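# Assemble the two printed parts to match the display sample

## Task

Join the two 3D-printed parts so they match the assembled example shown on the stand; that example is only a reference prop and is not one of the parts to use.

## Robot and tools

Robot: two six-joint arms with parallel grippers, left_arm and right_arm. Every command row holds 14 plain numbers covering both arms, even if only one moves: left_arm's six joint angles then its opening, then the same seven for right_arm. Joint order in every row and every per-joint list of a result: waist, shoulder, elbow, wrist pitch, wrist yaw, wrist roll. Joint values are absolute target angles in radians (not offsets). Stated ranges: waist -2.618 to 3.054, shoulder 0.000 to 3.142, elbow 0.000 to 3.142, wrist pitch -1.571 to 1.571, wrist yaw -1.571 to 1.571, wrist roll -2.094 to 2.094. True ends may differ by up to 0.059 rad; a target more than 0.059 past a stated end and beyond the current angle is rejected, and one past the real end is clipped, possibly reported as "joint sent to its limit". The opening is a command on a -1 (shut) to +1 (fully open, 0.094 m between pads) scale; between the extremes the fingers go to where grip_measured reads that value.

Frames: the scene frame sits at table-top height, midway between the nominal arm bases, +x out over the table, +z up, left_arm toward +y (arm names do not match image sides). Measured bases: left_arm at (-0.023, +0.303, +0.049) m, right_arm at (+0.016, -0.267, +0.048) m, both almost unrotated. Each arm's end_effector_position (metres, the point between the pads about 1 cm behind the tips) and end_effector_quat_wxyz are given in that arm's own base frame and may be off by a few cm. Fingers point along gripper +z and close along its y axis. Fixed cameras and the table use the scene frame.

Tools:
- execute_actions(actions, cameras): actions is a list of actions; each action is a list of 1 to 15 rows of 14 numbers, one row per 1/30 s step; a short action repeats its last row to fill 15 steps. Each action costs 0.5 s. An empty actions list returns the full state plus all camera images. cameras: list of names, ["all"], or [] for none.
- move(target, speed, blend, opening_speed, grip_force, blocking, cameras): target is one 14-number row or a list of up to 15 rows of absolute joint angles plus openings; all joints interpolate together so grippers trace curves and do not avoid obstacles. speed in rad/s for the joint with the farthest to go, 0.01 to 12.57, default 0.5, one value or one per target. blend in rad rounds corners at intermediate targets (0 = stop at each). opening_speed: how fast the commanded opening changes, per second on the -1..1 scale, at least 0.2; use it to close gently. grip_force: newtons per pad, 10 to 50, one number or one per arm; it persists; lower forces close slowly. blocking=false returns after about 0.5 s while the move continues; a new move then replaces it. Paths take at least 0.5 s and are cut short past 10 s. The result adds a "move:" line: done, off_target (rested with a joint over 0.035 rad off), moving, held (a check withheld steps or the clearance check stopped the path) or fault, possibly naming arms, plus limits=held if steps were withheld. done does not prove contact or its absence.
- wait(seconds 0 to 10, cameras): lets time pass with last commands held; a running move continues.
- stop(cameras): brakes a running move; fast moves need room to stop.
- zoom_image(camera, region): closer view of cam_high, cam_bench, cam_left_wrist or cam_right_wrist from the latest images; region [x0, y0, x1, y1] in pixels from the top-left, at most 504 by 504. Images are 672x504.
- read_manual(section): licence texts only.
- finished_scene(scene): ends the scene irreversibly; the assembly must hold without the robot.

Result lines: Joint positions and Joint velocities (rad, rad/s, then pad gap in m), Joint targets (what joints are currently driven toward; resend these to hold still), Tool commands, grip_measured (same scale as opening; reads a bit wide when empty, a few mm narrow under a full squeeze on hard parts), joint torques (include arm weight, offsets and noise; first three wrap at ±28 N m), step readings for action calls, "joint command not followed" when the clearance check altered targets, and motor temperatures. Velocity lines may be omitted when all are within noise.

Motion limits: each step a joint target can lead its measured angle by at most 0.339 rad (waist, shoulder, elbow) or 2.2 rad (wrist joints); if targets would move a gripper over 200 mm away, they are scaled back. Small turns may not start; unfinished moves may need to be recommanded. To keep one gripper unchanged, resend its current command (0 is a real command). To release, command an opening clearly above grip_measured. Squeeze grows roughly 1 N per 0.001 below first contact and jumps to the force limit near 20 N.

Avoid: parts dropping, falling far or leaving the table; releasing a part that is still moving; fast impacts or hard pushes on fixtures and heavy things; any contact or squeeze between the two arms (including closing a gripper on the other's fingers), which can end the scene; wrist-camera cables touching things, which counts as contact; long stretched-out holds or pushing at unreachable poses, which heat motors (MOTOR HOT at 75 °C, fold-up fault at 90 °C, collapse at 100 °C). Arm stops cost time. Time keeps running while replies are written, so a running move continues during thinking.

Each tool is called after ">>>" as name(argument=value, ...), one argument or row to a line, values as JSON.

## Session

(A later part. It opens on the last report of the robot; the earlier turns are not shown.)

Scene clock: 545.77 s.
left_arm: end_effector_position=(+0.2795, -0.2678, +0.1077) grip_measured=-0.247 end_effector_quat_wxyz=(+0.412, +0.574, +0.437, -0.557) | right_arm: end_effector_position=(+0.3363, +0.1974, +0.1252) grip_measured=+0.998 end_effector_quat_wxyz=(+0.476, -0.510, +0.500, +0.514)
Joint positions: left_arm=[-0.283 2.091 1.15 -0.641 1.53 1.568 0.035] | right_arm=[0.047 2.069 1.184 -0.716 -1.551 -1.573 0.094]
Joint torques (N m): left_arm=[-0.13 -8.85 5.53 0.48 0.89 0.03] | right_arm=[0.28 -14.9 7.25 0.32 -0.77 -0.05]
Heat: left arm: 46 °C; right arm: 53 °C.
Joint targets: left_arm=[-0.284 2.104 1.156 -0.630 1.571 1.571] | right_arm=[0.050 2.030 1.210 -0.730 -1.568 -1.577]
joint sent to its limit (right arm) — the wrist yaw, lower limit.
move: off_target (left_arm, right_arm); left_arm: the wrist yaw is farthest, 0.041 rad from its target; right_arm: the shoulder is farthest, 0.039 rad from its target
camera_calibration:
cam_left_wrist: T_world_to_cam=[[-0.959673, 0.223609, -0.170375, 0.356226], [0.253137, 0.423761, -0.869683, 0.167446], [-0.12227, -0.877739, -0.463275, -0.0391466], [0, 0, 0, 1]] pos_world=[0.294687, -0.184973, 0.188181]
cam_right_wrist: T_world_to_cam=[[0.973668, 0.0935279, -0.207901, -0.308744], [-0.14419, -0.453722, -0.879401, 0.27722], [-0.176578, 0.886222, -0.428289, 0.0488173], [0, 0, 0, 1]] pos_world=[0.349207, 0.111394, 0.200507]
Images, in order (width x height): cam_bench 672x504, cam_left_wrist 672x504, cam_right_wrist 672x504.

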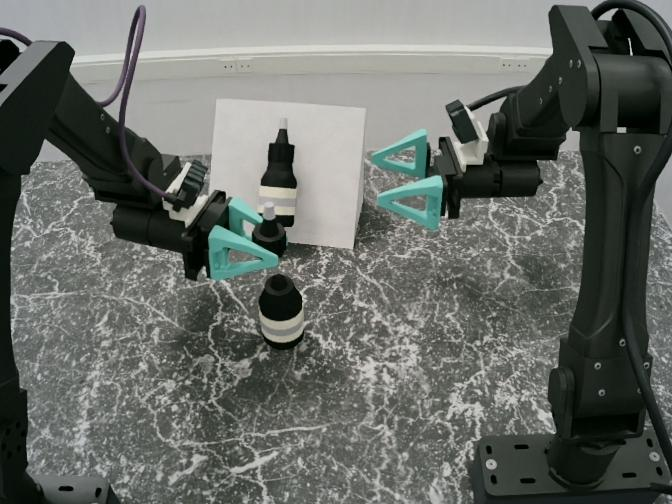

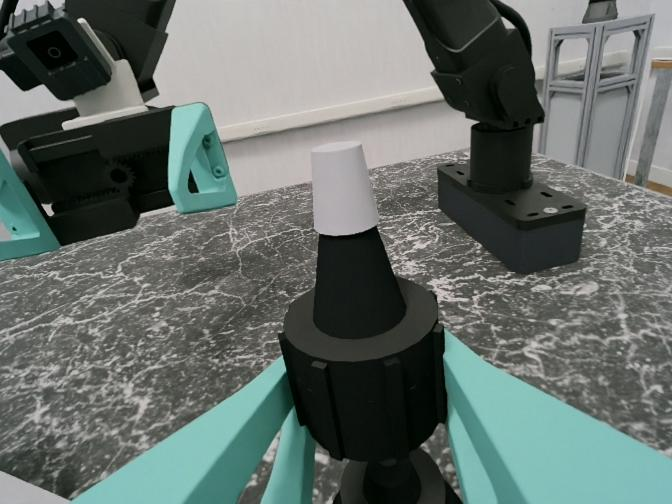

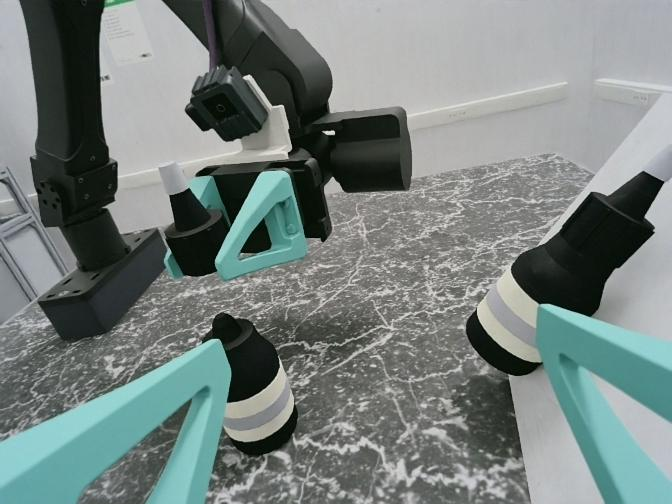

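>>> move(
  target=[-0.292,2.18,1.137,-0.528,1.62,1.571,-0.4,0.05,2.03,1.21,-0.73,-1.575,-1.577,1],
  speed=0.15,
  cameras=["cam_bench","cam_left_wrist","cam_right_wrist"],
)

>>> zoom_image(
  camera="cam_bench",
  region=[190, 170, 370, 370],
)

>>> zoom_image(
  camera="cam_right_wrist",
  region=[100, 100, 340, 460],
)

Scene clock: 560.37 s.
left_arm: end_effector_position=(+0.2848, -0.2702, +0.0851) grip_measured=-0.247 end_effector_quat_wxyz=(+0.421, +0.578, +0.426, -0.553) | right_arm: end_effector_position=(+0.3363, +0.1974, +0.1252) grip_measured=+0.998 end_effector_quat_wxyz=(+0.476, -0.510, +0.500, +0.514)
Joint positions: left_arm=[-0.285 2.164 1.15 -0.539 1.538 1.568 0.035] | right_arm=[0.047 2.069 1.184 -0.716 -1.551 -1.573 0.094]
Joint torques (N m): left_arm=[-0.59 -9.02 3.92 0.47 0.91 0.03] | right_arm=[0.27 -14.89 7.31 0.33 -0.78 -0.04]
Heat: left arm: 45 °C; right arm: 53 °C.
Joint targets: left_arm=[-0.292 2.180 1.137 -0.528 1.581 1.571] | right_arm=[0.050 2.030 1.210 -0.730 -1.568 -1.577]
joint sent to its limit (left arm) — the wrist yaw, upper limit.
joint sent to its limit (right arm) — the wrist yaw, lower limit.
move: off_target (left_arm, right_arm); left_arm: the wrist yaw is farthest, 0.082 rad from its target; right_arm: the shoulder is farthest, 0.039 rad from its target
camera_calibration:
cam_left_wrist: T_world_to_cam=[[-0.954552, 0.223019, -0.197719, 0.358703], [0.275848, 0.409867, -0.869435, 0.137159], [-0.112862, -0.884461, -0.452759, -0.0564886], [0, 0, 0, 1]] pos_world=[0.29819, -0.186176, 0.164597]
cam_right_wrist: T_world_to_cam=[[0.973668, 0.0935279, -0.207901, -0.308744], [-0.14419, -0.453722, -0.879401, 0.27722], [-0.176578, 0.886222, -0.428289, 0.0488173], [0, 0, 0, 1]] pos_world=[0.349207, 0.111394, 0.200507]
Images, in order (width x height): cam_bench 672x504, cam_left_wrist 672x504, cam_right_wrist 672x504.

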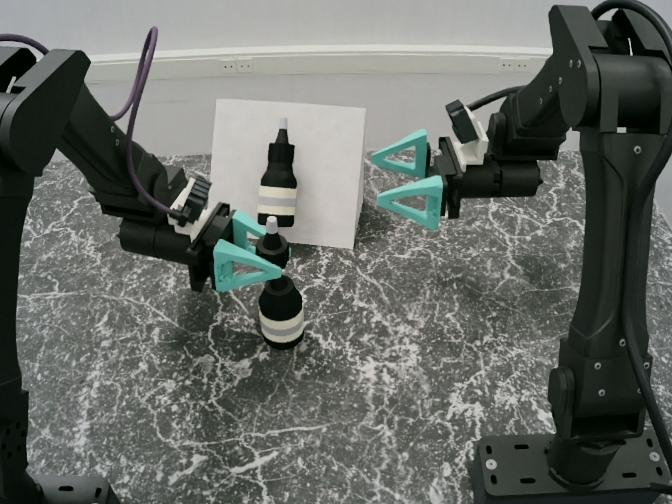

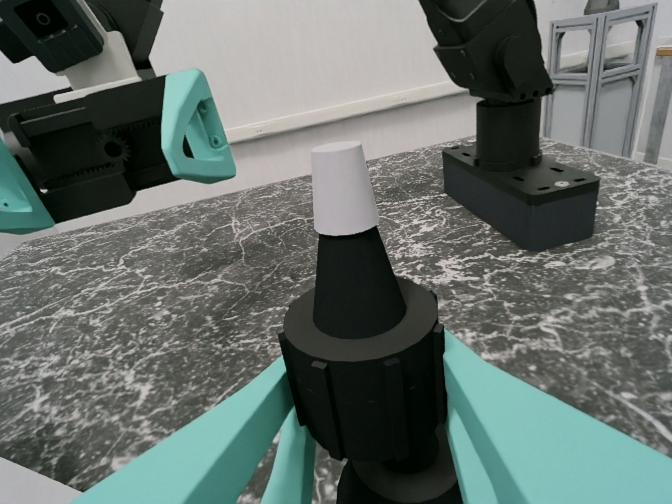

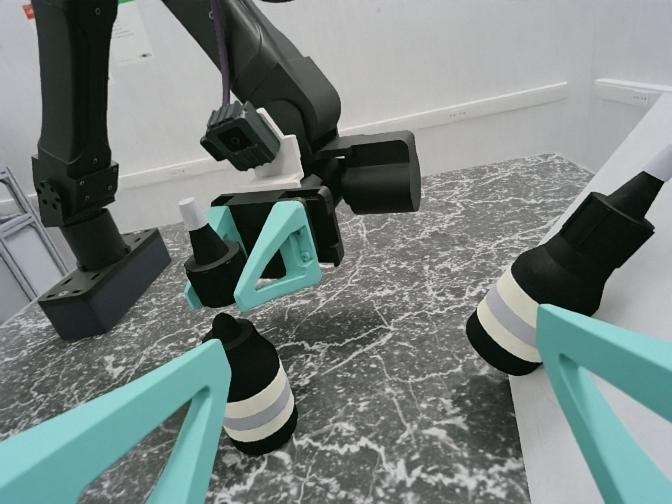

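Scaled by 2.520 from the camera's 672x504 image, which has a finer 960x720 frame.

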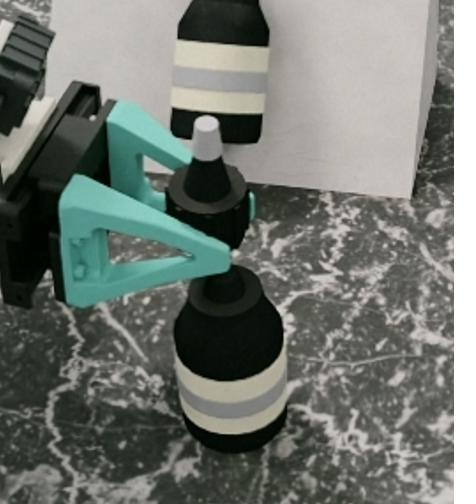

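Scaled by 1.400 from the camera's 672x504 image, which has a finer 960x720 frame.

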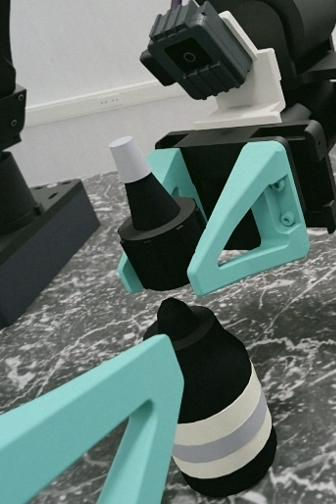

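>>> move(
  target=[-0.301,2.194,1.128,-0.522,1.62,1.571,-0.4,0.05,2.03,1.21,-0.73,-1.575,-1.577,1],
  speed=0.1,
  cameras=["cam_bench","cam_left_wrist","cam_right_wrist"],
)

>>> zoom_image(
  camera="cam_bench",
  region=[230, 200, 330, 360],
)

>>> zoom_image(
  camera="cam_right_wrist",
  region=[140, 180, 340, 460],
)

Scene clock: 573.07 s.
left_arm: end_effector_position=(+0.2794, -0.2721, +0.0791) grip_measured=-0.247 end_effector_quat_wxyz=(+0.414, +0.576, +0.429, -0.559) | right_arm: end_effector_position=(+0.3363, +0.1974, +0.1252) grip_measured=+0.998 end_effector_quat_wxyz=(+0.476, -0.510, +0.500, +0.514)
Joint positions: left_arm=[-0.295 2.177 1.139 -0.533 1.539 1.568 0.035] | right_arm=[0.047 2.069 1.184 -0.716 -1.551 -1.573 0.094]
Joint torques (N m): left_arm=[-0.55 -8.92 3.99 0.5 0.91 0.04] | right_arm=[0.29 -14.95 7.27 0.32 -0.77 -0.06]
Motor temperatures (°C): left_arm=[29 39 44 43 31 27 30] | right_arm=[29 53 38 29 31 27 32]
Heat: left arm: 44 °C; right arm: 53 °C.
Joint targets: left_arm=[-0.301 2.194 1.128 -0.522 1.581 1.571] | right_arm=[0.050 2.030 1.210 -0.730 -1.568 -1.577]
joint sent to its limit (left arm) — the wrist yaw, upper limit.
joint sent to its limit (right arm) — the wrist yaw, lower limit.
move: off_target (left_arm, right_arm); left_arm: the wrist yaw is farthest, 0.081 rad from its target; right_arm: the shoulder is farthest, 0.039 rad from its target
camera_calibration:
cam_left_wrist: T_world_to_cam=[[-0.955731, 0.233036, -0.179646, 0.354403], [0.264255, 0.411258, -0.872374, 0.138123], [-0.129414, -0.881227, -0.454632, -0.0558204], [0, 0, 0, 1]] pos_world=[0.29499, -0.188583, 0.158784]
cam_right_wrist: T_world_to_cam=[[0.973668, 0.0935279, -0.207901, -0.308744], [-0.14419, -0.453722, -0.879401, 0.27722], [-0.176578, 0.886222, -0.428289, 0.0488173], [0, 0, 0, 1]] pos_world=[0.349207, 0.111394, 0.200507]
Images, in order (width x height): cam_bench 672x504, cam_left_wrist 672x504, cam_right_wrist 672x504.

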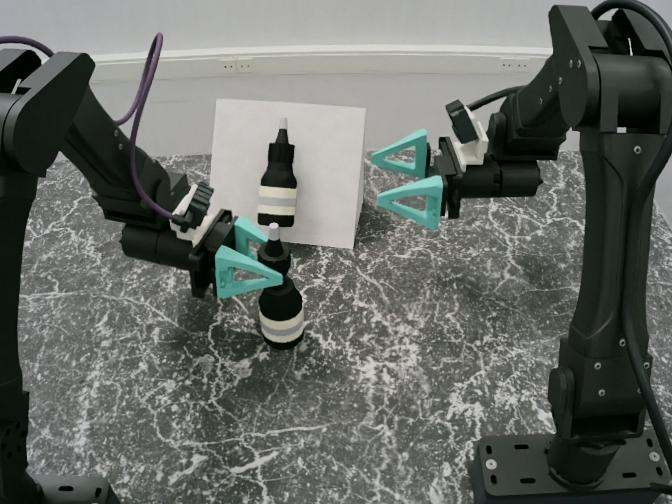

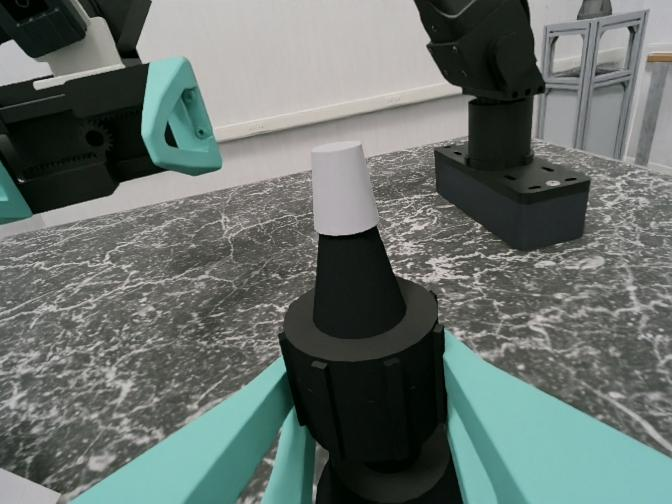

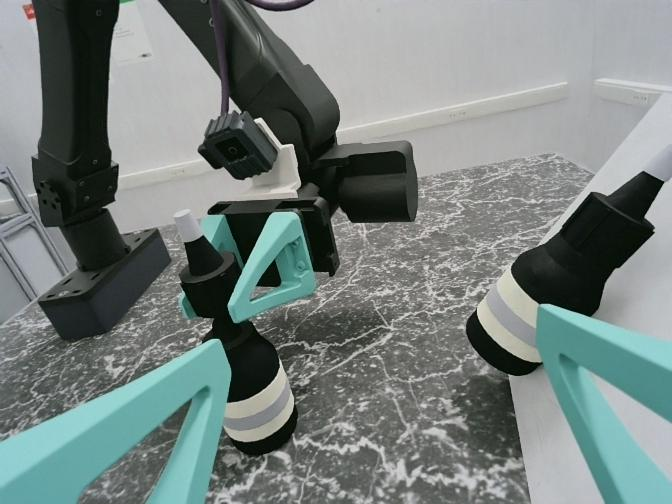

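Scaled by 3.150 from the camera's 672x504 image, which has a finer 960x720 frame.

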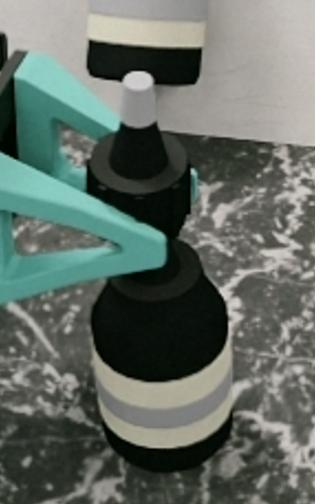

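Scaled by 1.800 from the camera's 672x504 image, which has a finer 960x720 frame.

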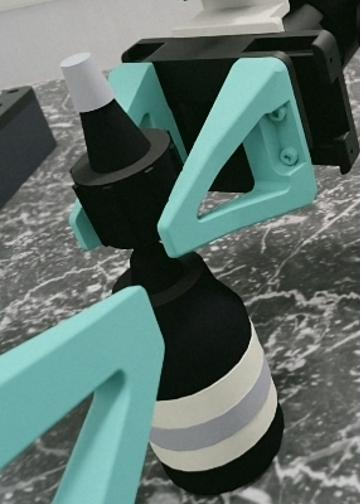

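>>> move(
  target=[-0.307,2.213,1.152,-0.517,1.62,1.571,-0.4,0.05,2.03,1.21,-0.73,-1.575,-1.577,1],
  speed=0.08,
  cameras=["cam_bench","cam_left_wrist","cam_right_wrist"],
)

>>> zoom_image(
  camera="cam_bench",
  region=[230, 200, 330, 360],
)

>>> zoom_image(
  camera="cam_right_wrist",
  region=[140, 180, 340, 460],
)

Scene clock: 585.47 s.
left_arm: end_effector_position=(+0.2775, -0.2736, +0.0732) grip_measured=-0.247 end_effector_quat_wxyz=(+0.408, +0.575, +0.431, -0.563) | right_arm: end_effector_position=(+0.3363, +0.1974, +0.1252) grip_measured=+0.998 end_effector_quat_wxyz=(+0.476, -0.510, +0.500, +0.514)
Joint positions: left_arm=[-0.3 2.195 1.139 -0.528 1.539 1.568 0.035] | right_arm=[0.047 2.069 1.184 -0.716 -1.551 -1.573 0.094]
Joint torques (N m): left_arm=[-0.58 -8.91 5.7 0.45 0.9 0.03] | right_arm=[0.29 -14.89 7.32 0.33 -0.79 -0.06]
Heat: left arm: 44 °C; right arm: 54 °C.
Joint targets: left_arm=[-0.307 2.213 1.152 -0.517 1.581 1.571] | right_arm=[0.050 2.030 1.210 -0.730 -1.568 -1.577]
joint sent to its limit (left arm) — the wrist yaw, upper limit.
joint sent to its limit (right arm) — the wrist yaw, lower limit.
move: off_target (left_arm, right_arm); left_arm: the wrist yaw is farthest, 0.081 rad from its target; right_arm: the shoulder is farthest, 0.039 rad from its target
camera_calibration:
cam_left_wrist: T_world_to_cam=[[-0.956619, 0.239044, -0.166549, 0.352799], [0.255377, 0.412858, -0.87426, 0.137111], [-0.140225, -0.878867, -0.455994, -0.0562606], [0, 0, 0, 1]] pos_world=[0.29459, -0.190387, 0.152975]
cam_right_wrist: T_world_to_cam=[[0.973668, 0.0935279, -0.207901, -0.308744], [-0.14419, -0.453722, -0.879401, 0.27722], [-0.176578, 0.886222, -0.428289, 0.0488173], [0, 0, 0, 1]] pos_world=[0.349207, 0.111394, 0.200507]
Images, in order (width x height): cam_bench 672x504, cam_left_wrist 672x504, cam_right_wrist 672x504.

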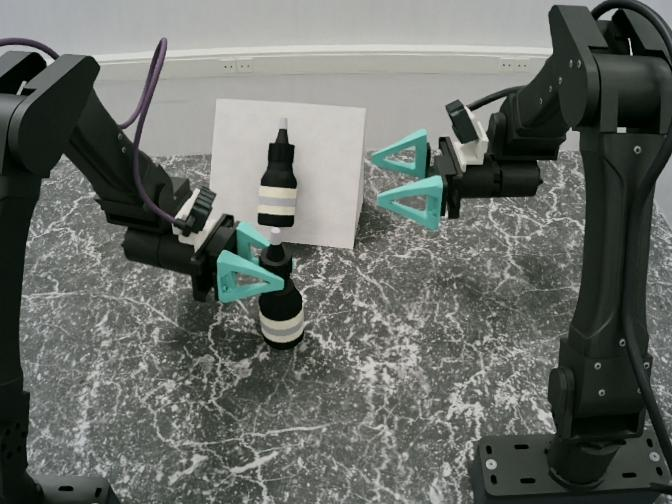

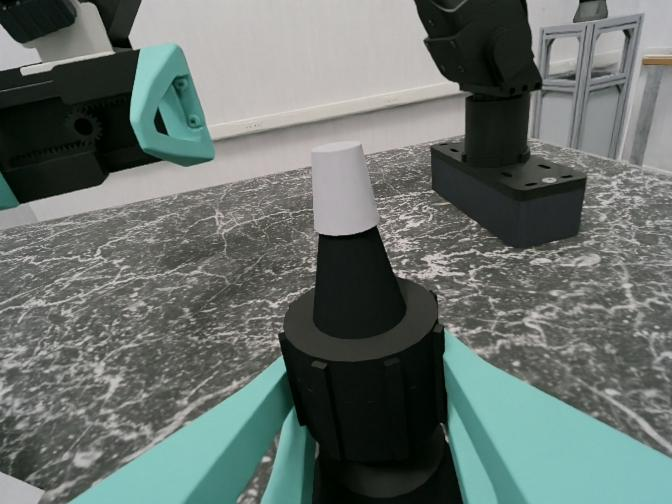

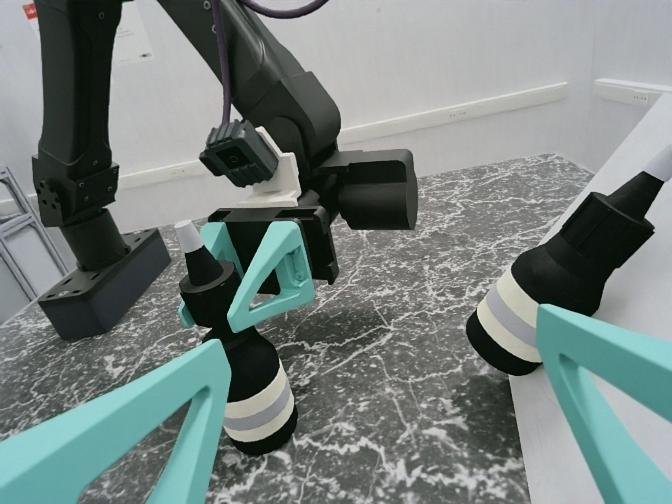

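Scaled by 3.150 from the camera's 672x504 image, which has a finer 960x720 frame.

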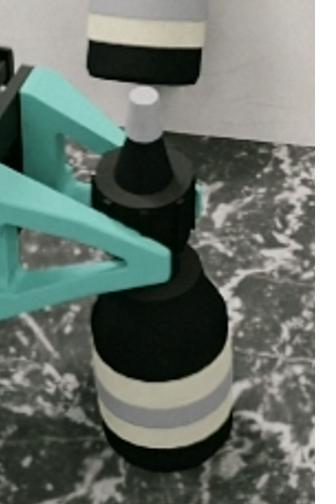

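Scaled by 1.800 from the camera's 672x504 image, which has a finer 960x720 frame.

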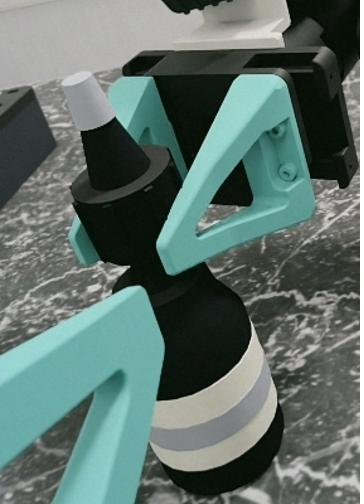

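>>> move(
  target=[-0.306,2.213,1.175,-0.517,1.62,1.571,-0.4,0.05,2.03,1.21,-0.73,-1.575,-1.577,1],
  speed=0.1,
  cameras=["cam_bench","cam_right_wrist","cam_left_wrist"],
)

>>> zoom_image(
  camera="cam_bench",
  region=[230, 200, 330, 360],
)

>>> zoom_image(
  camera="cam_right_wrist",
  region=[140, 180, 340, 460],
)

Scene clock: 610.93 s.
left_arm: end_effector_position=(+0.2815, -0.2748, +0.0759) grip_measured=-0.247 end_effector_quat_wxyz=(+0.413, +0.578, +0.426, -0.560) | right_arm: end_effector_position=(+0.3363, +0.1974, +0.1252) grip_measured=+0.998 end_effector_quat_wxyz=(+0.476, -0.510, +0.500, +0.514)
Joint positions: left_arm=[-0.3 2.195 1.155 -0.527 1.539 1.568 0.035] | right_arm=[0.047 2.069 1.184 -0.716 -1.551 -1.573 0.094]
Joint torques (N m): left_arm=[-0.49 -8.99 6.32 0.46 0.9 0.03] | right_arm=[0.28 -14.87 7.35 0.32 -0.78 -0.06]
Heat: left arm: 44 °C; right arm: 54 °C.
Joint targets: left_arm=[-0.306 2.213 1.175 -0.517 1.581 1.571] | right_arm=[0.050 2.030 1.210 -0.730 -1.568 -1.577]
joint sent to its limit (left arm) — the wrist yaw, upper limit.
joint sent to its limit (right arm) — the wrist yaw, lower limit.
move: off_target (left_arm, right_arm); left_arm: the wrist yaw is farthest, 0.081 rad from its target; right_arm: the shoulder is farthest, 0.039 rad from its target
camera_calibration:
cam_left_wrist: T_world_to_cam=[[-0.953732, 0.238232, -0.183416, 0.357627], [0.269719, 0.408398, -0.872045, 0.133528], [-0.132842, -0.881168, -0.453758, -0.0585106], [0, 0, 0, 1]] pos_world=[0.297292, -0.191288, 0.155487]
cam_right_wrist: T_world_to_cam=[[0.973668, 0.0935279, -0.207901, -0.308744], [-0.14419, -0.453722, -0.879401, 0.27722], [-0.176578, 0.886222, -0.428289, 0.0488173], [0, 0, 0, 1]] pos_world=[0.349207, 0.111394, 0.200507]
Images, in order (width x height): cam_bench 672x504, cam_left_wrist 672x504, cam_right_wrist 672x504.

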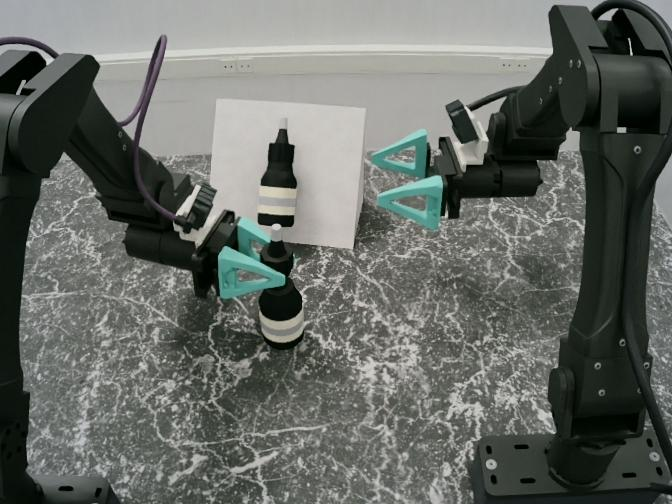

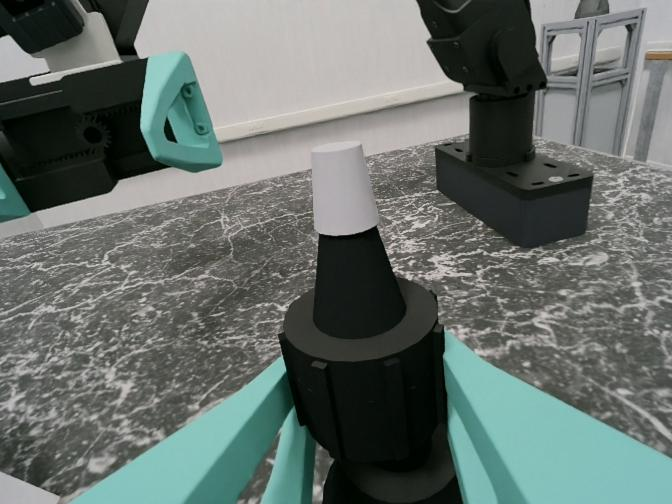

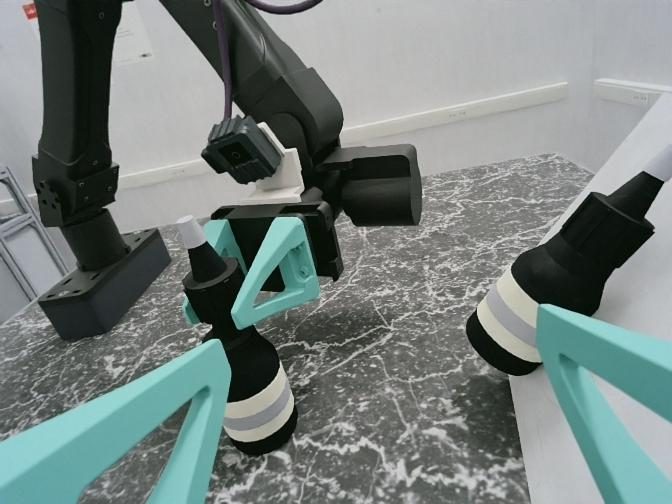

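Scaled by 3.150 from the camera's 672x504 image, which has a finer 960x720 frame.

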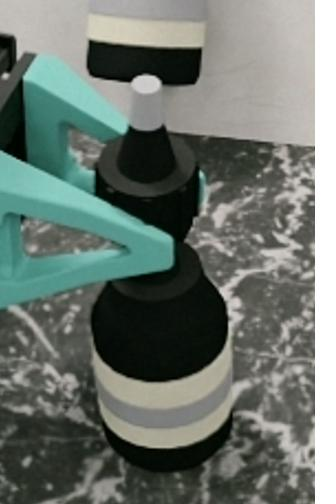

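Scaled by 1.800 from the camera's 672x504 image, which has a finer 960x720 frame.

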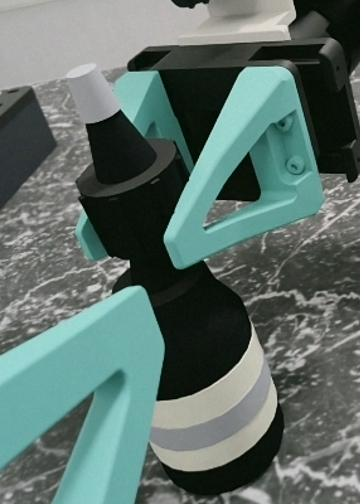

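>>> move(
  target=[-0.306,2.242,1.172,-0.489,1.581,1.571,-0.4,0.05,2.03,1.21,-0.73,-1.568,-1.577,1],
  speed=0.05,
  cameras=["cam_bench","cam_right_wrist"],
)

>>> zoom_image(
  camera="cam_bench",
  region=[230, 200, 330, 360],
)

>>> zoom_image(
  camera="cam_right_wrist",
  region=[140, 180, 340, 460],
)

Scene clock: 619.40 s.
left_arm: end_effector_position=(+0.2819, -0.2750, +0.0673) grip_measured=-0.247 end_effector_quat_wxyz=(+0.413, +0.577, +0.427, -0.561) | right_arm: end_effector_position=(+0.3363, +0.1974, +0.1252) grip_measured=+0.998 end_effector_quat_wxyz=(+0.476, -0.510, +0.500, +0.514)
Joint positions: left_arm=[-0.3 2.223 1.155 -0.504 1.542 1.568 0.035] | right_arm=[0.047 2.069 1.184 -0.716 -1.551 -1.573 0.094]
Joint torques (N m): left_arm=[-0.51 -8.94 5.98 0.5 0.88 0.03] | right_arm=[0.24 -14.93 7.31 0.32 -0.78 -0.05]
Heat: left arm: 45 °C; right arm: 54 °C.
Joint targets: left_arm=[-0.306 2.242 1.172 -0.489 1.581 1.571] | right_arm=[0.050 2.030 1.210 -0.730 -1.568 -1.577]
move: off_target (left_arm, right_arm); left_arm: the wrist yaw is farthest, 0.039 rad from its target; right_arm: the shoulder is farthest, 0.039 rad from its target
camera_calibration:
cam_right_wrist: T_world_to_cam=[[0.973668, 0.0935279, -0.207901, -0.308744], [-0.14419, -0.453722, -0.879401, 0.27722], [-0.176578, 0.886222, -0.428289, 0.0488173], [0, 0, 0, 1]] pos_world=[0.349207, 0.111394, 0.200507]
Images, in order (width x height): cam_bench 672x504, cam_right_wrist 672x504.

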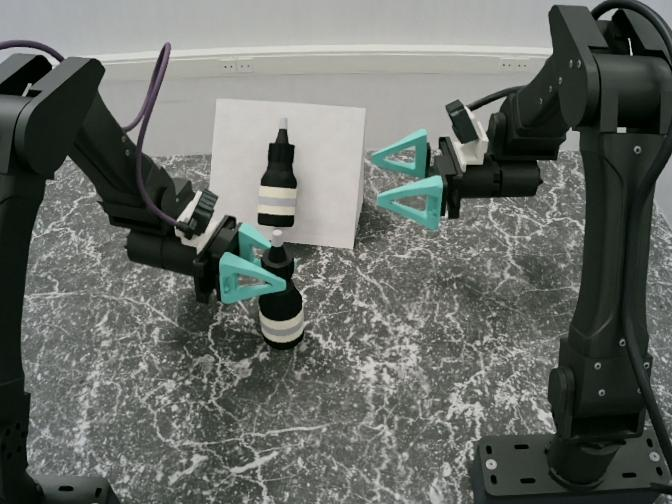

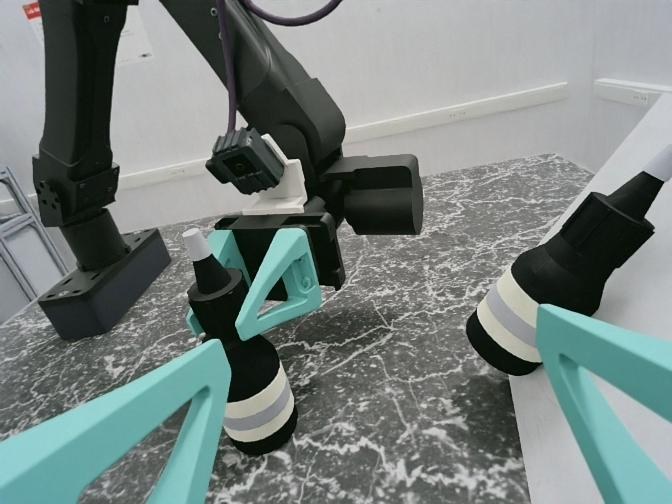

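Scaled by 3.150 from the camera's 672x504 image, which has a finer 960x720 frame.

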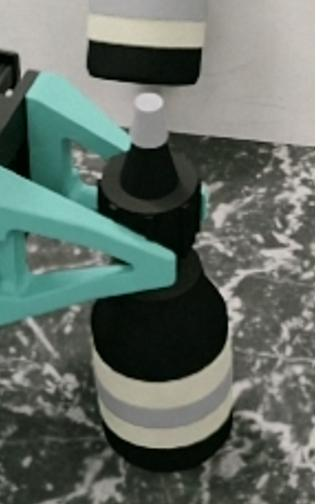

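Scaled by 1.800 from the camera's 672x504 image, which has a finer 960x720 frame.

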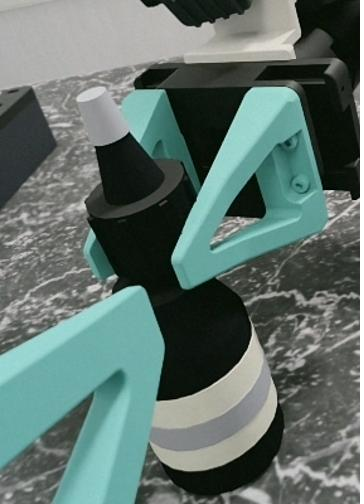

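>>> move(
  target=[-0.306,2.274,1.169,-0.456,1.581,1.571,-0.4,0.05,2.03,1.21,-0.73,-1.568,-1.577,1],
  speed=0.05,
  cameras=["cam_bench","cam_right_wrist"],
)

>>> zoom_image(
  camera="cam_bench",
  region=[230, 200, 330, 360],
)

>>> zoom_image(
  camera="cam_right_wrist",
  region=[140, 180, 340, 460],
)

Scene clock: 625.50 s.
left_arm: end_effector_position=(+0.2822, -0.2751, +0.0657) grip_measured=-0.247 end_effector_quat_wxyz=(+0.419, +0.567, +0.420, -0.571) | right_arm: end_effector_position=(+0.3363, +0.1974, +0.1252) grip_measured=+0.998 end_effector_quat_wxyz=(+0.476, -0.510, +0.500, +0.514)
Joint positions: left_arm=[-0.3 2.246 1.155 -0.483 1.575 1.568 0.035] | right_arm=[0.047 2.069 1.184 -0.716 -1.551 -1.573 0.094]
Joint torques (N m): left_arm=[-0.5 -8.36 5.64 0.62 0.57 0.03] | right_arm=[0.28 -14.91 7.28 0.32 -0.78 -0.06]
Heat: left arm: 45 °C; right arm: 54 °C.
Joint targets: left_arm=[-0.306 2.274 1.169 -0.456 1.581 1.571] | right_arm=[0.050 2.030 1.210 -0.730 -1.568 -1.577]
move: off_target (right_arm); right_arm: the shoulder is farthest, 0.039 rad from its target
camera_calibration:
cam_right_wrist: T_world_to_cam=[[0.973668, 0.0935279, -0.207901, -0.308744], [-0.14419, -0.453722, -0.879401, 0.27722], [-0.176578, 0.886222, -0.428289, 0.0488173], [0, 0, 0, 1]] pos_world=[0.349207, 0.111394, 0.200507]
Images, in order (width x height): cam_bench 672x504, cam_right_wrist 672x504.

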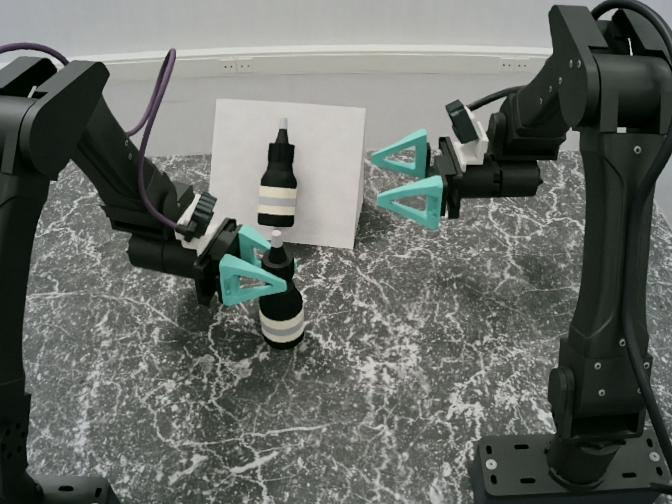

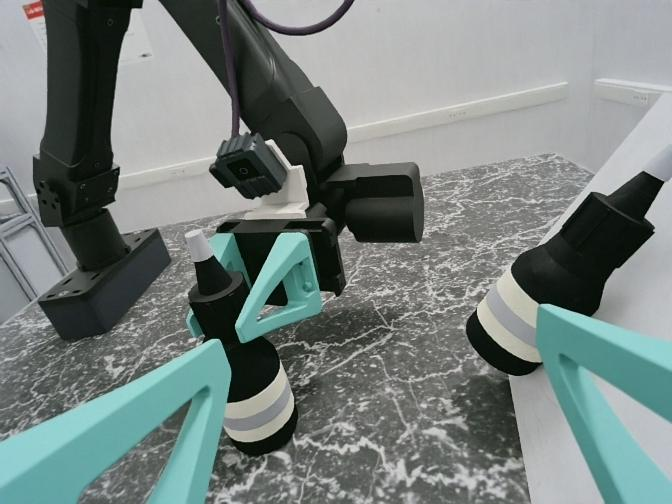

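Scaled by 3.150 from the camera's 672x504 image, which has a finer 960x720 frame.

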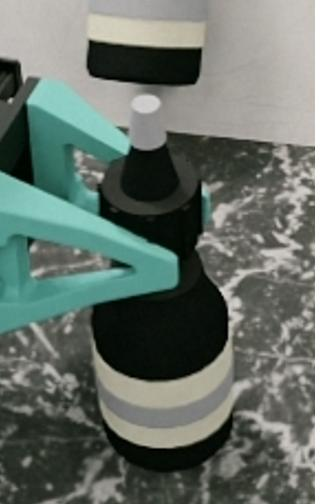

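Scaled by 1.800 from the camera's 672x504 image, which has a finer 960x720 frame.

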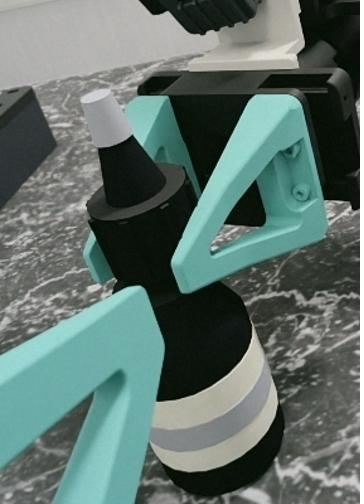

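>>> zoom_image(
  camera="cam_right_wrist",
  region=[180, 270, 260, 370],
)

>>> zoom_image(
  camera="cam_bench",
  region=[250, 220, 310, 310],
)

>>> zoom_image(
  camera="cam_bench",
  region=[240, 110, 320, 240],
)

Scaled by 5.040 from the camera's 672x504 image, which has a finer 960x720 frame.

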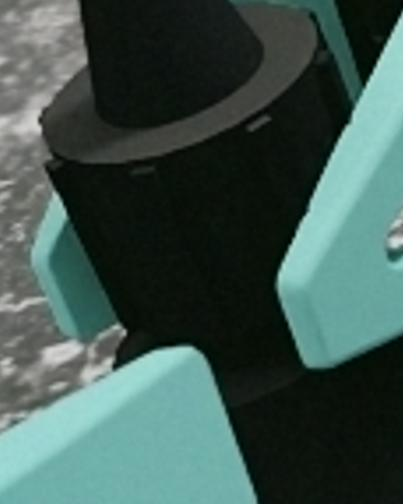

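Scaled by 5.600 from the camera's 672x504 image, which has a finer 960x720 frame.

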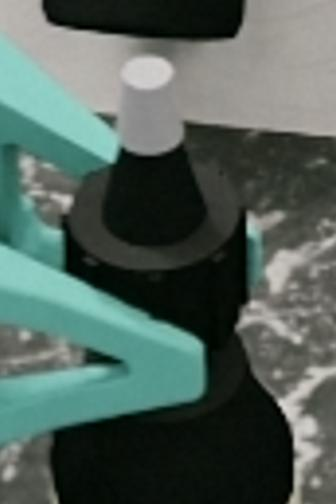

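Scaled by 3.877 from the camera's 672x504 image, which has a finer 960x720 frame.

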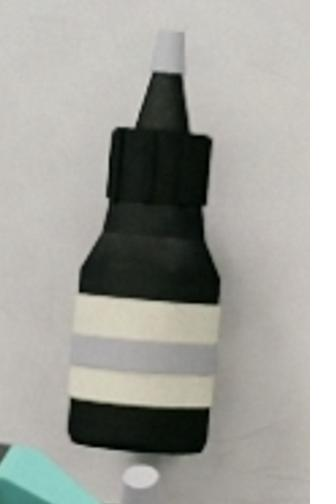

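>>> move(
  target=[
    [-0.306,2.240,1.182,-0.536,1.581,1.571,-0.4,0.05,2.03,1.21,-0.73,-1.568,-1.577,1],
    [-0.306,2.288,1.178,-0.487,1.581,1.571,-0.4,0.05,2.03,1.21,-0.73,-1.568,-1.577,1],
  ],
  speed=0.05,
  cameras=["cam_bench","cam_right_wrist"],
)

>>> zoom_image(
  camera="cam_right_wrist",
  region=[160, 210, 280, 450],
)

>>> zoom_image(
  camera="cam_bench",
  region=[250, 220, 310, 310],
)

Scene clock: 660.70 s.
left_arm: end_effector_position=(+0.2815, -0.2749, +0.0641) grip_measured=-0.247 end_effector_quat_wxyz=(+0.410, +0.557, +0.429, -0.581) | right_arm: end_effector_position=(+0.3363, +0.1974, +0.1252) grip_measured=+0.998 end_effector_quat_wxyz=(+0.476, -0.510, +0.500, +0.514)
Joint positions: left_arm=[-0.3 2.258 1.163 -0.513 1.582 1.568 0.035] | right_arm=[0.047 2.069 1.184 -0.716 -1.551 -1.573 0.094]
Joint torques (N m): left_arm=[-0.49 -8.29 5.72 0.57 0.51 0.03] | right_arm=[0.28 -14.94 7.3 0.33 -0.77 -0.06]
Heat: left arm: 45 °C; right arm: 54 °C.
Joint targets: left_arm=[-0.306 2.288 1.178 -0.487 1.581 1.571] | right_arm=[0.050 2.030 1.210 -0.730 -1.568 -1.577]
move: off_target (right_arm); right_arm: the shoulder is farthest, 0.039 rad from its target
camera_calibration:
cam_right_wrist: T_world_to_cam=[[0.973668, 0.0935279, -0.207901, -0.308744], [-0.14419, -0.453722, -0.879401, 0.27722], [-0.176578, 0.886222, -0.428289, 0.0488173], [0, 0, 0, 1]] pos_world=[0.349207, 0.111394, 0.200507]
Images, in order (width x height): cam_bench 672x504, cam_right_wrist 672x504.

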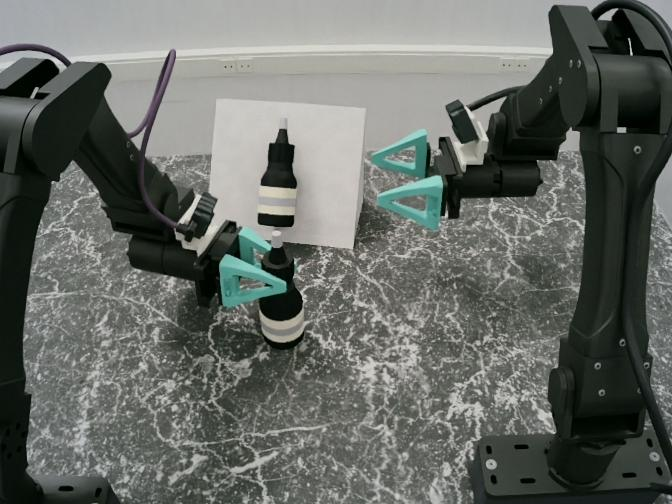

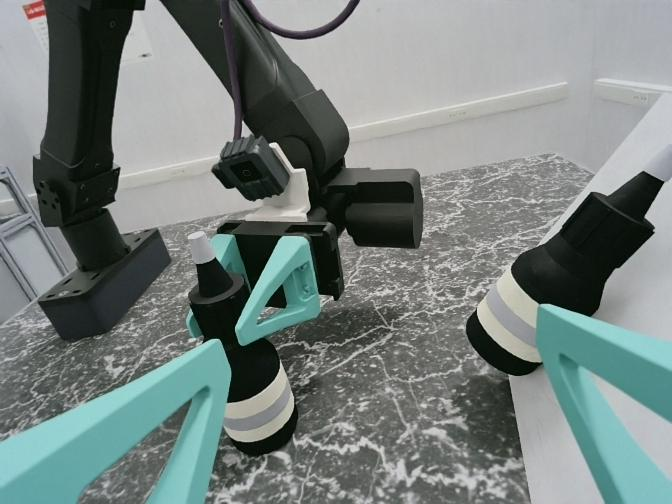

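Scaled by 2.100 from the camera's 672x504 image, which has a finer 960x720 frame.

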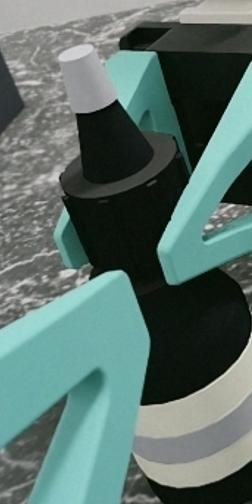

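Scaled by 5.600 from the camera's 672x504 image, which has a finer 960x720 frame.

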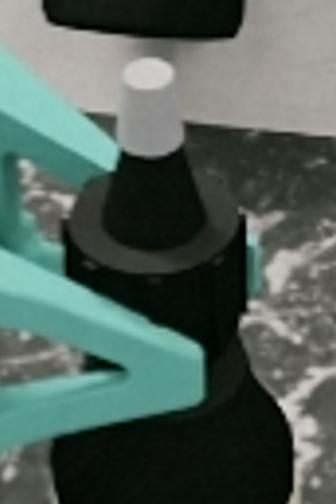

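>>> move(
  target=[-0.306,2.335,1.175,-0.437,1.581,1.571,-0.4,0.05,2.03,1.21,-0.73,-1.568,-1.577,1],
  speed=0.04,
  cameras=["cam_bench","cam_right_wrist"],
)

>>> zoom_image(
  camera="cam_right_wrist",
  region=[160, 210, 280, 450],
)

>>> zoom_image(
  camera="cam_bench",
  region=[250, 220, 310, 310],
)

Scene clock: 675.63 s.
left_arm: end_effector_position=(+0.2816, -0.2754, +0.0597) grip_measured=-0.247 end_effector_quat_wxyz=(+0.407, +0.554, +0.432, -0.584) | right_arm: end_effector_position=(+0.3363, +0.1974, +0.1252) grip_measured=+0.998 end_effector_quat_wxyz=(+0.476, -0.510, +0.500, +0.514)
Joint positions: left_arm=[-0.301 2.275 1.166 -0.506 1.584 1.56 0.035] | right_arm=[0.047 2.069 1.184 -0.716 -1.551 -1.573 0.094]
Joint torques (N m): left_arm=[-0.4 -6.16 5.15 0.97 0.49 0.11] | right_arm=[0.28 -14.91 7.3 0.33 -0.77 -0.08]
Motor temperatures (°C): left_arm=[29 41 44 40 31 27 31] | right_arm=[29 55 37 28 32 27 32]
Heat: left arm: 44 °C; right arm: 55 °C.
Joint targets: left_arm=[-0.306 2.335 1.175 -0.437 1.581 1.571] | right_arm=[0.050 2.030 1.210 -0.730 -1.568 -1.577]
move: off_target (left_arm, right_arm); left_arm: the wrist pitch is farthest, 0.069 rad from its target; right_arm: the shoulder is farthest, 0.039 rad from its target
camera_calibration:
cam_right_wrist: T_world_to_cam=[[0.973668, 0.0935279, -0.207901, -0.308744], [-0.14419, -0.453722, -0.879401, 0.27722], [-0.176578, 0.886222, -0.428289, 0.0488173], [0, 0, 0, 1]] pos_world=[0.349207, 0.111394, 0.200507]
Images, in order (width x height): cam_bench 672x504, cam_right_wrist 672x504.

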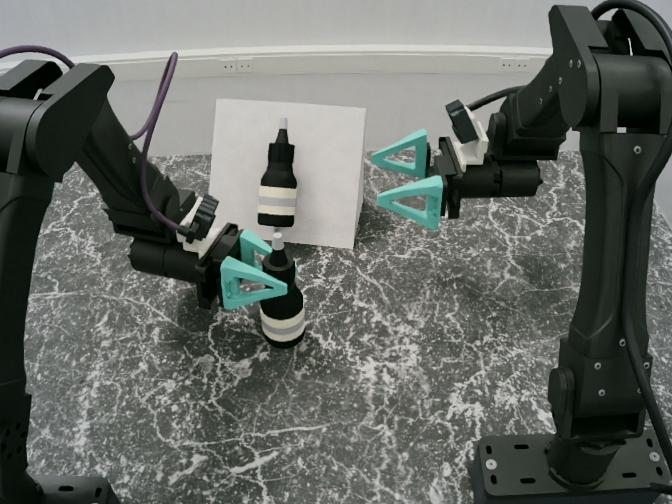

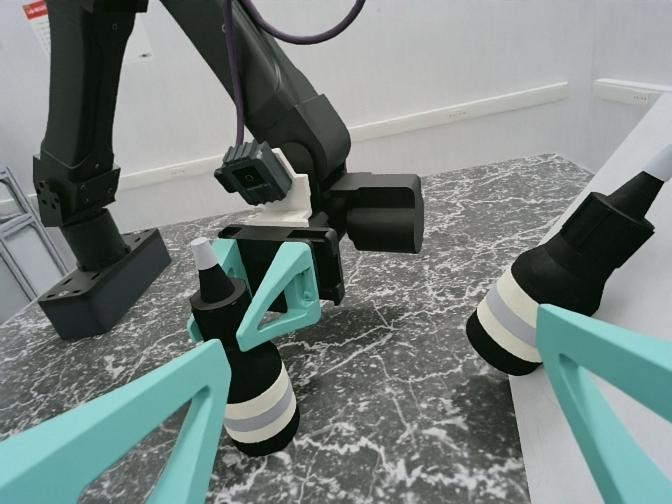

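Scaled by 2.100 from the camera's 672x504 image, which has a finer 960x720 frame.

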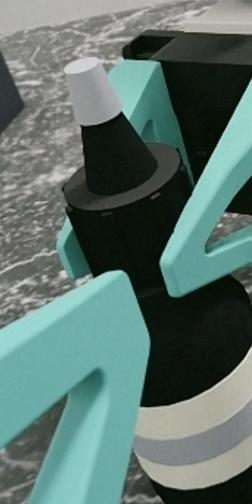

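Scaled by 5.600 from the camera's 672x504 image, which has a finer 960x720 frame.

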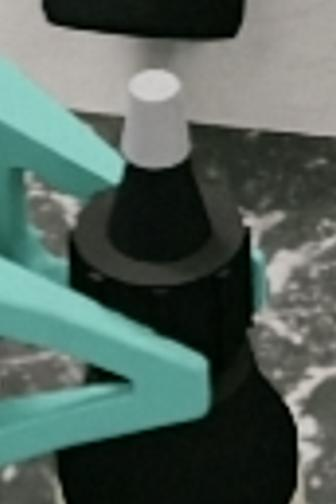

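>>> move(
  target=[-0.304,2.37,1.172,-0.4,1.581,1.571,-0.4,0.05,2.03,1.21,-0.73,-1.568,-1.577,1],
  speed=0.04,
  cameras=["cam_bench","cam_right_wrist"],
)

>>> zoom_image(
  camera="cam_right_wrist",
  region=[160, 210, 280, 450],
)

>>> zoom_image(
  camera="cam_bench",
  region=[250, 220, 310, 310],
)

Scene clock: 681.53 s.
left_arm: end_effector_position=(+0.2824, -0.2757, +0.0586) grip_measured=-0.247 end_effector_quat_wxyz=(+0.405, +0.553, +0.433, -0.586) | right_arm: end_effector_position=(+0.3363, +0.1974, +0.1252) grip_measured=+0.998 end_effector_quat_wxyz=(+0.476, -0.510, +0.500, +0.514)
Joint positions: left_arm=[-0.302 2.28 1.17 -0.502 1.584 1.552 0.035] | right_arm=[0.047 2.069 1.184 -0.716 -1.551 -1.573 0.094]
Joint torques (N m): left_arm=[-0.18 -4.08 4.62 1.3 0.48 0.22] | right_arm=[0.24 -14.91 7.31 0.32 -0.77 -0.06]
Motor temperatures (°C): left_arm=[29 41 44 40 31 27 31] | right_arm=[29 55 37 28 32 27 32]
Heat: left arm: 44 °C; right arm: 55 °C.
Joint targets: left_arm=[-0.304 2.370 1.172 -0.400 1.581 1.571] | right_arm=[0.050 2.030 1.210 -0.730 -1.568 -1.577]
move: off_target (left_arm, right_arm); left_arm: the wrist pitch is farthest, 0.102 rad from its target; right_arm: the shoulder is farthest, 0.039 rad from its target
camera_calibration:
cam_right_wrist: T_world_to_cam=[[0.973668, 0.0935279, -0.207901, -0.308744], [-0.14419, -0.453722, -0.879401, 0.27722], [-0.176578, 0.886222, -0.428289, 0.0488173], [0, 0, 0, 1]] pos_world=[0.349207, 0.111394, 0.200507]
Images, in order (width x height): cam_bench 672x504, cam_right_wrist 672x504.

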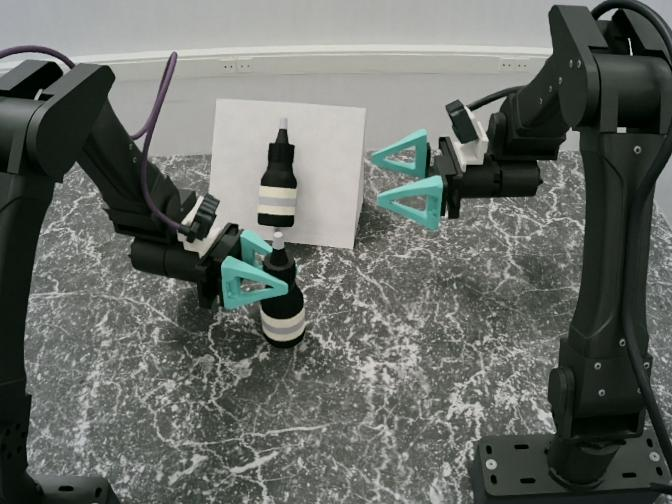

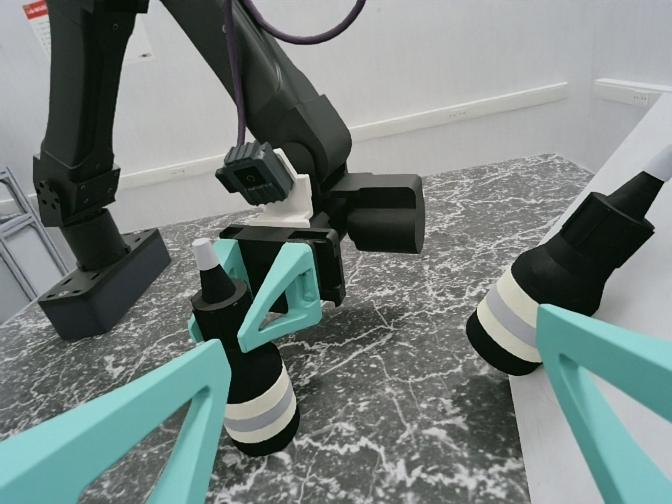

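Scaled by 2.100 from the camera's 672x504 image, which has a finer 960x720 frame.

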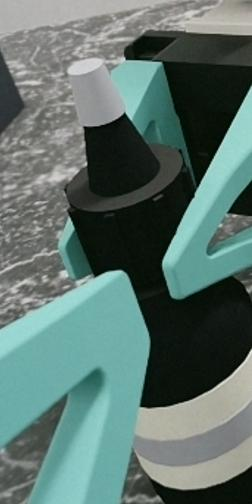

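Scaled by 5.600 from the camera's 672x504 image, which has a finer 960x720 frame.

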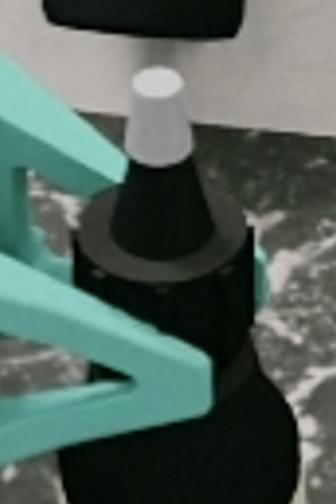

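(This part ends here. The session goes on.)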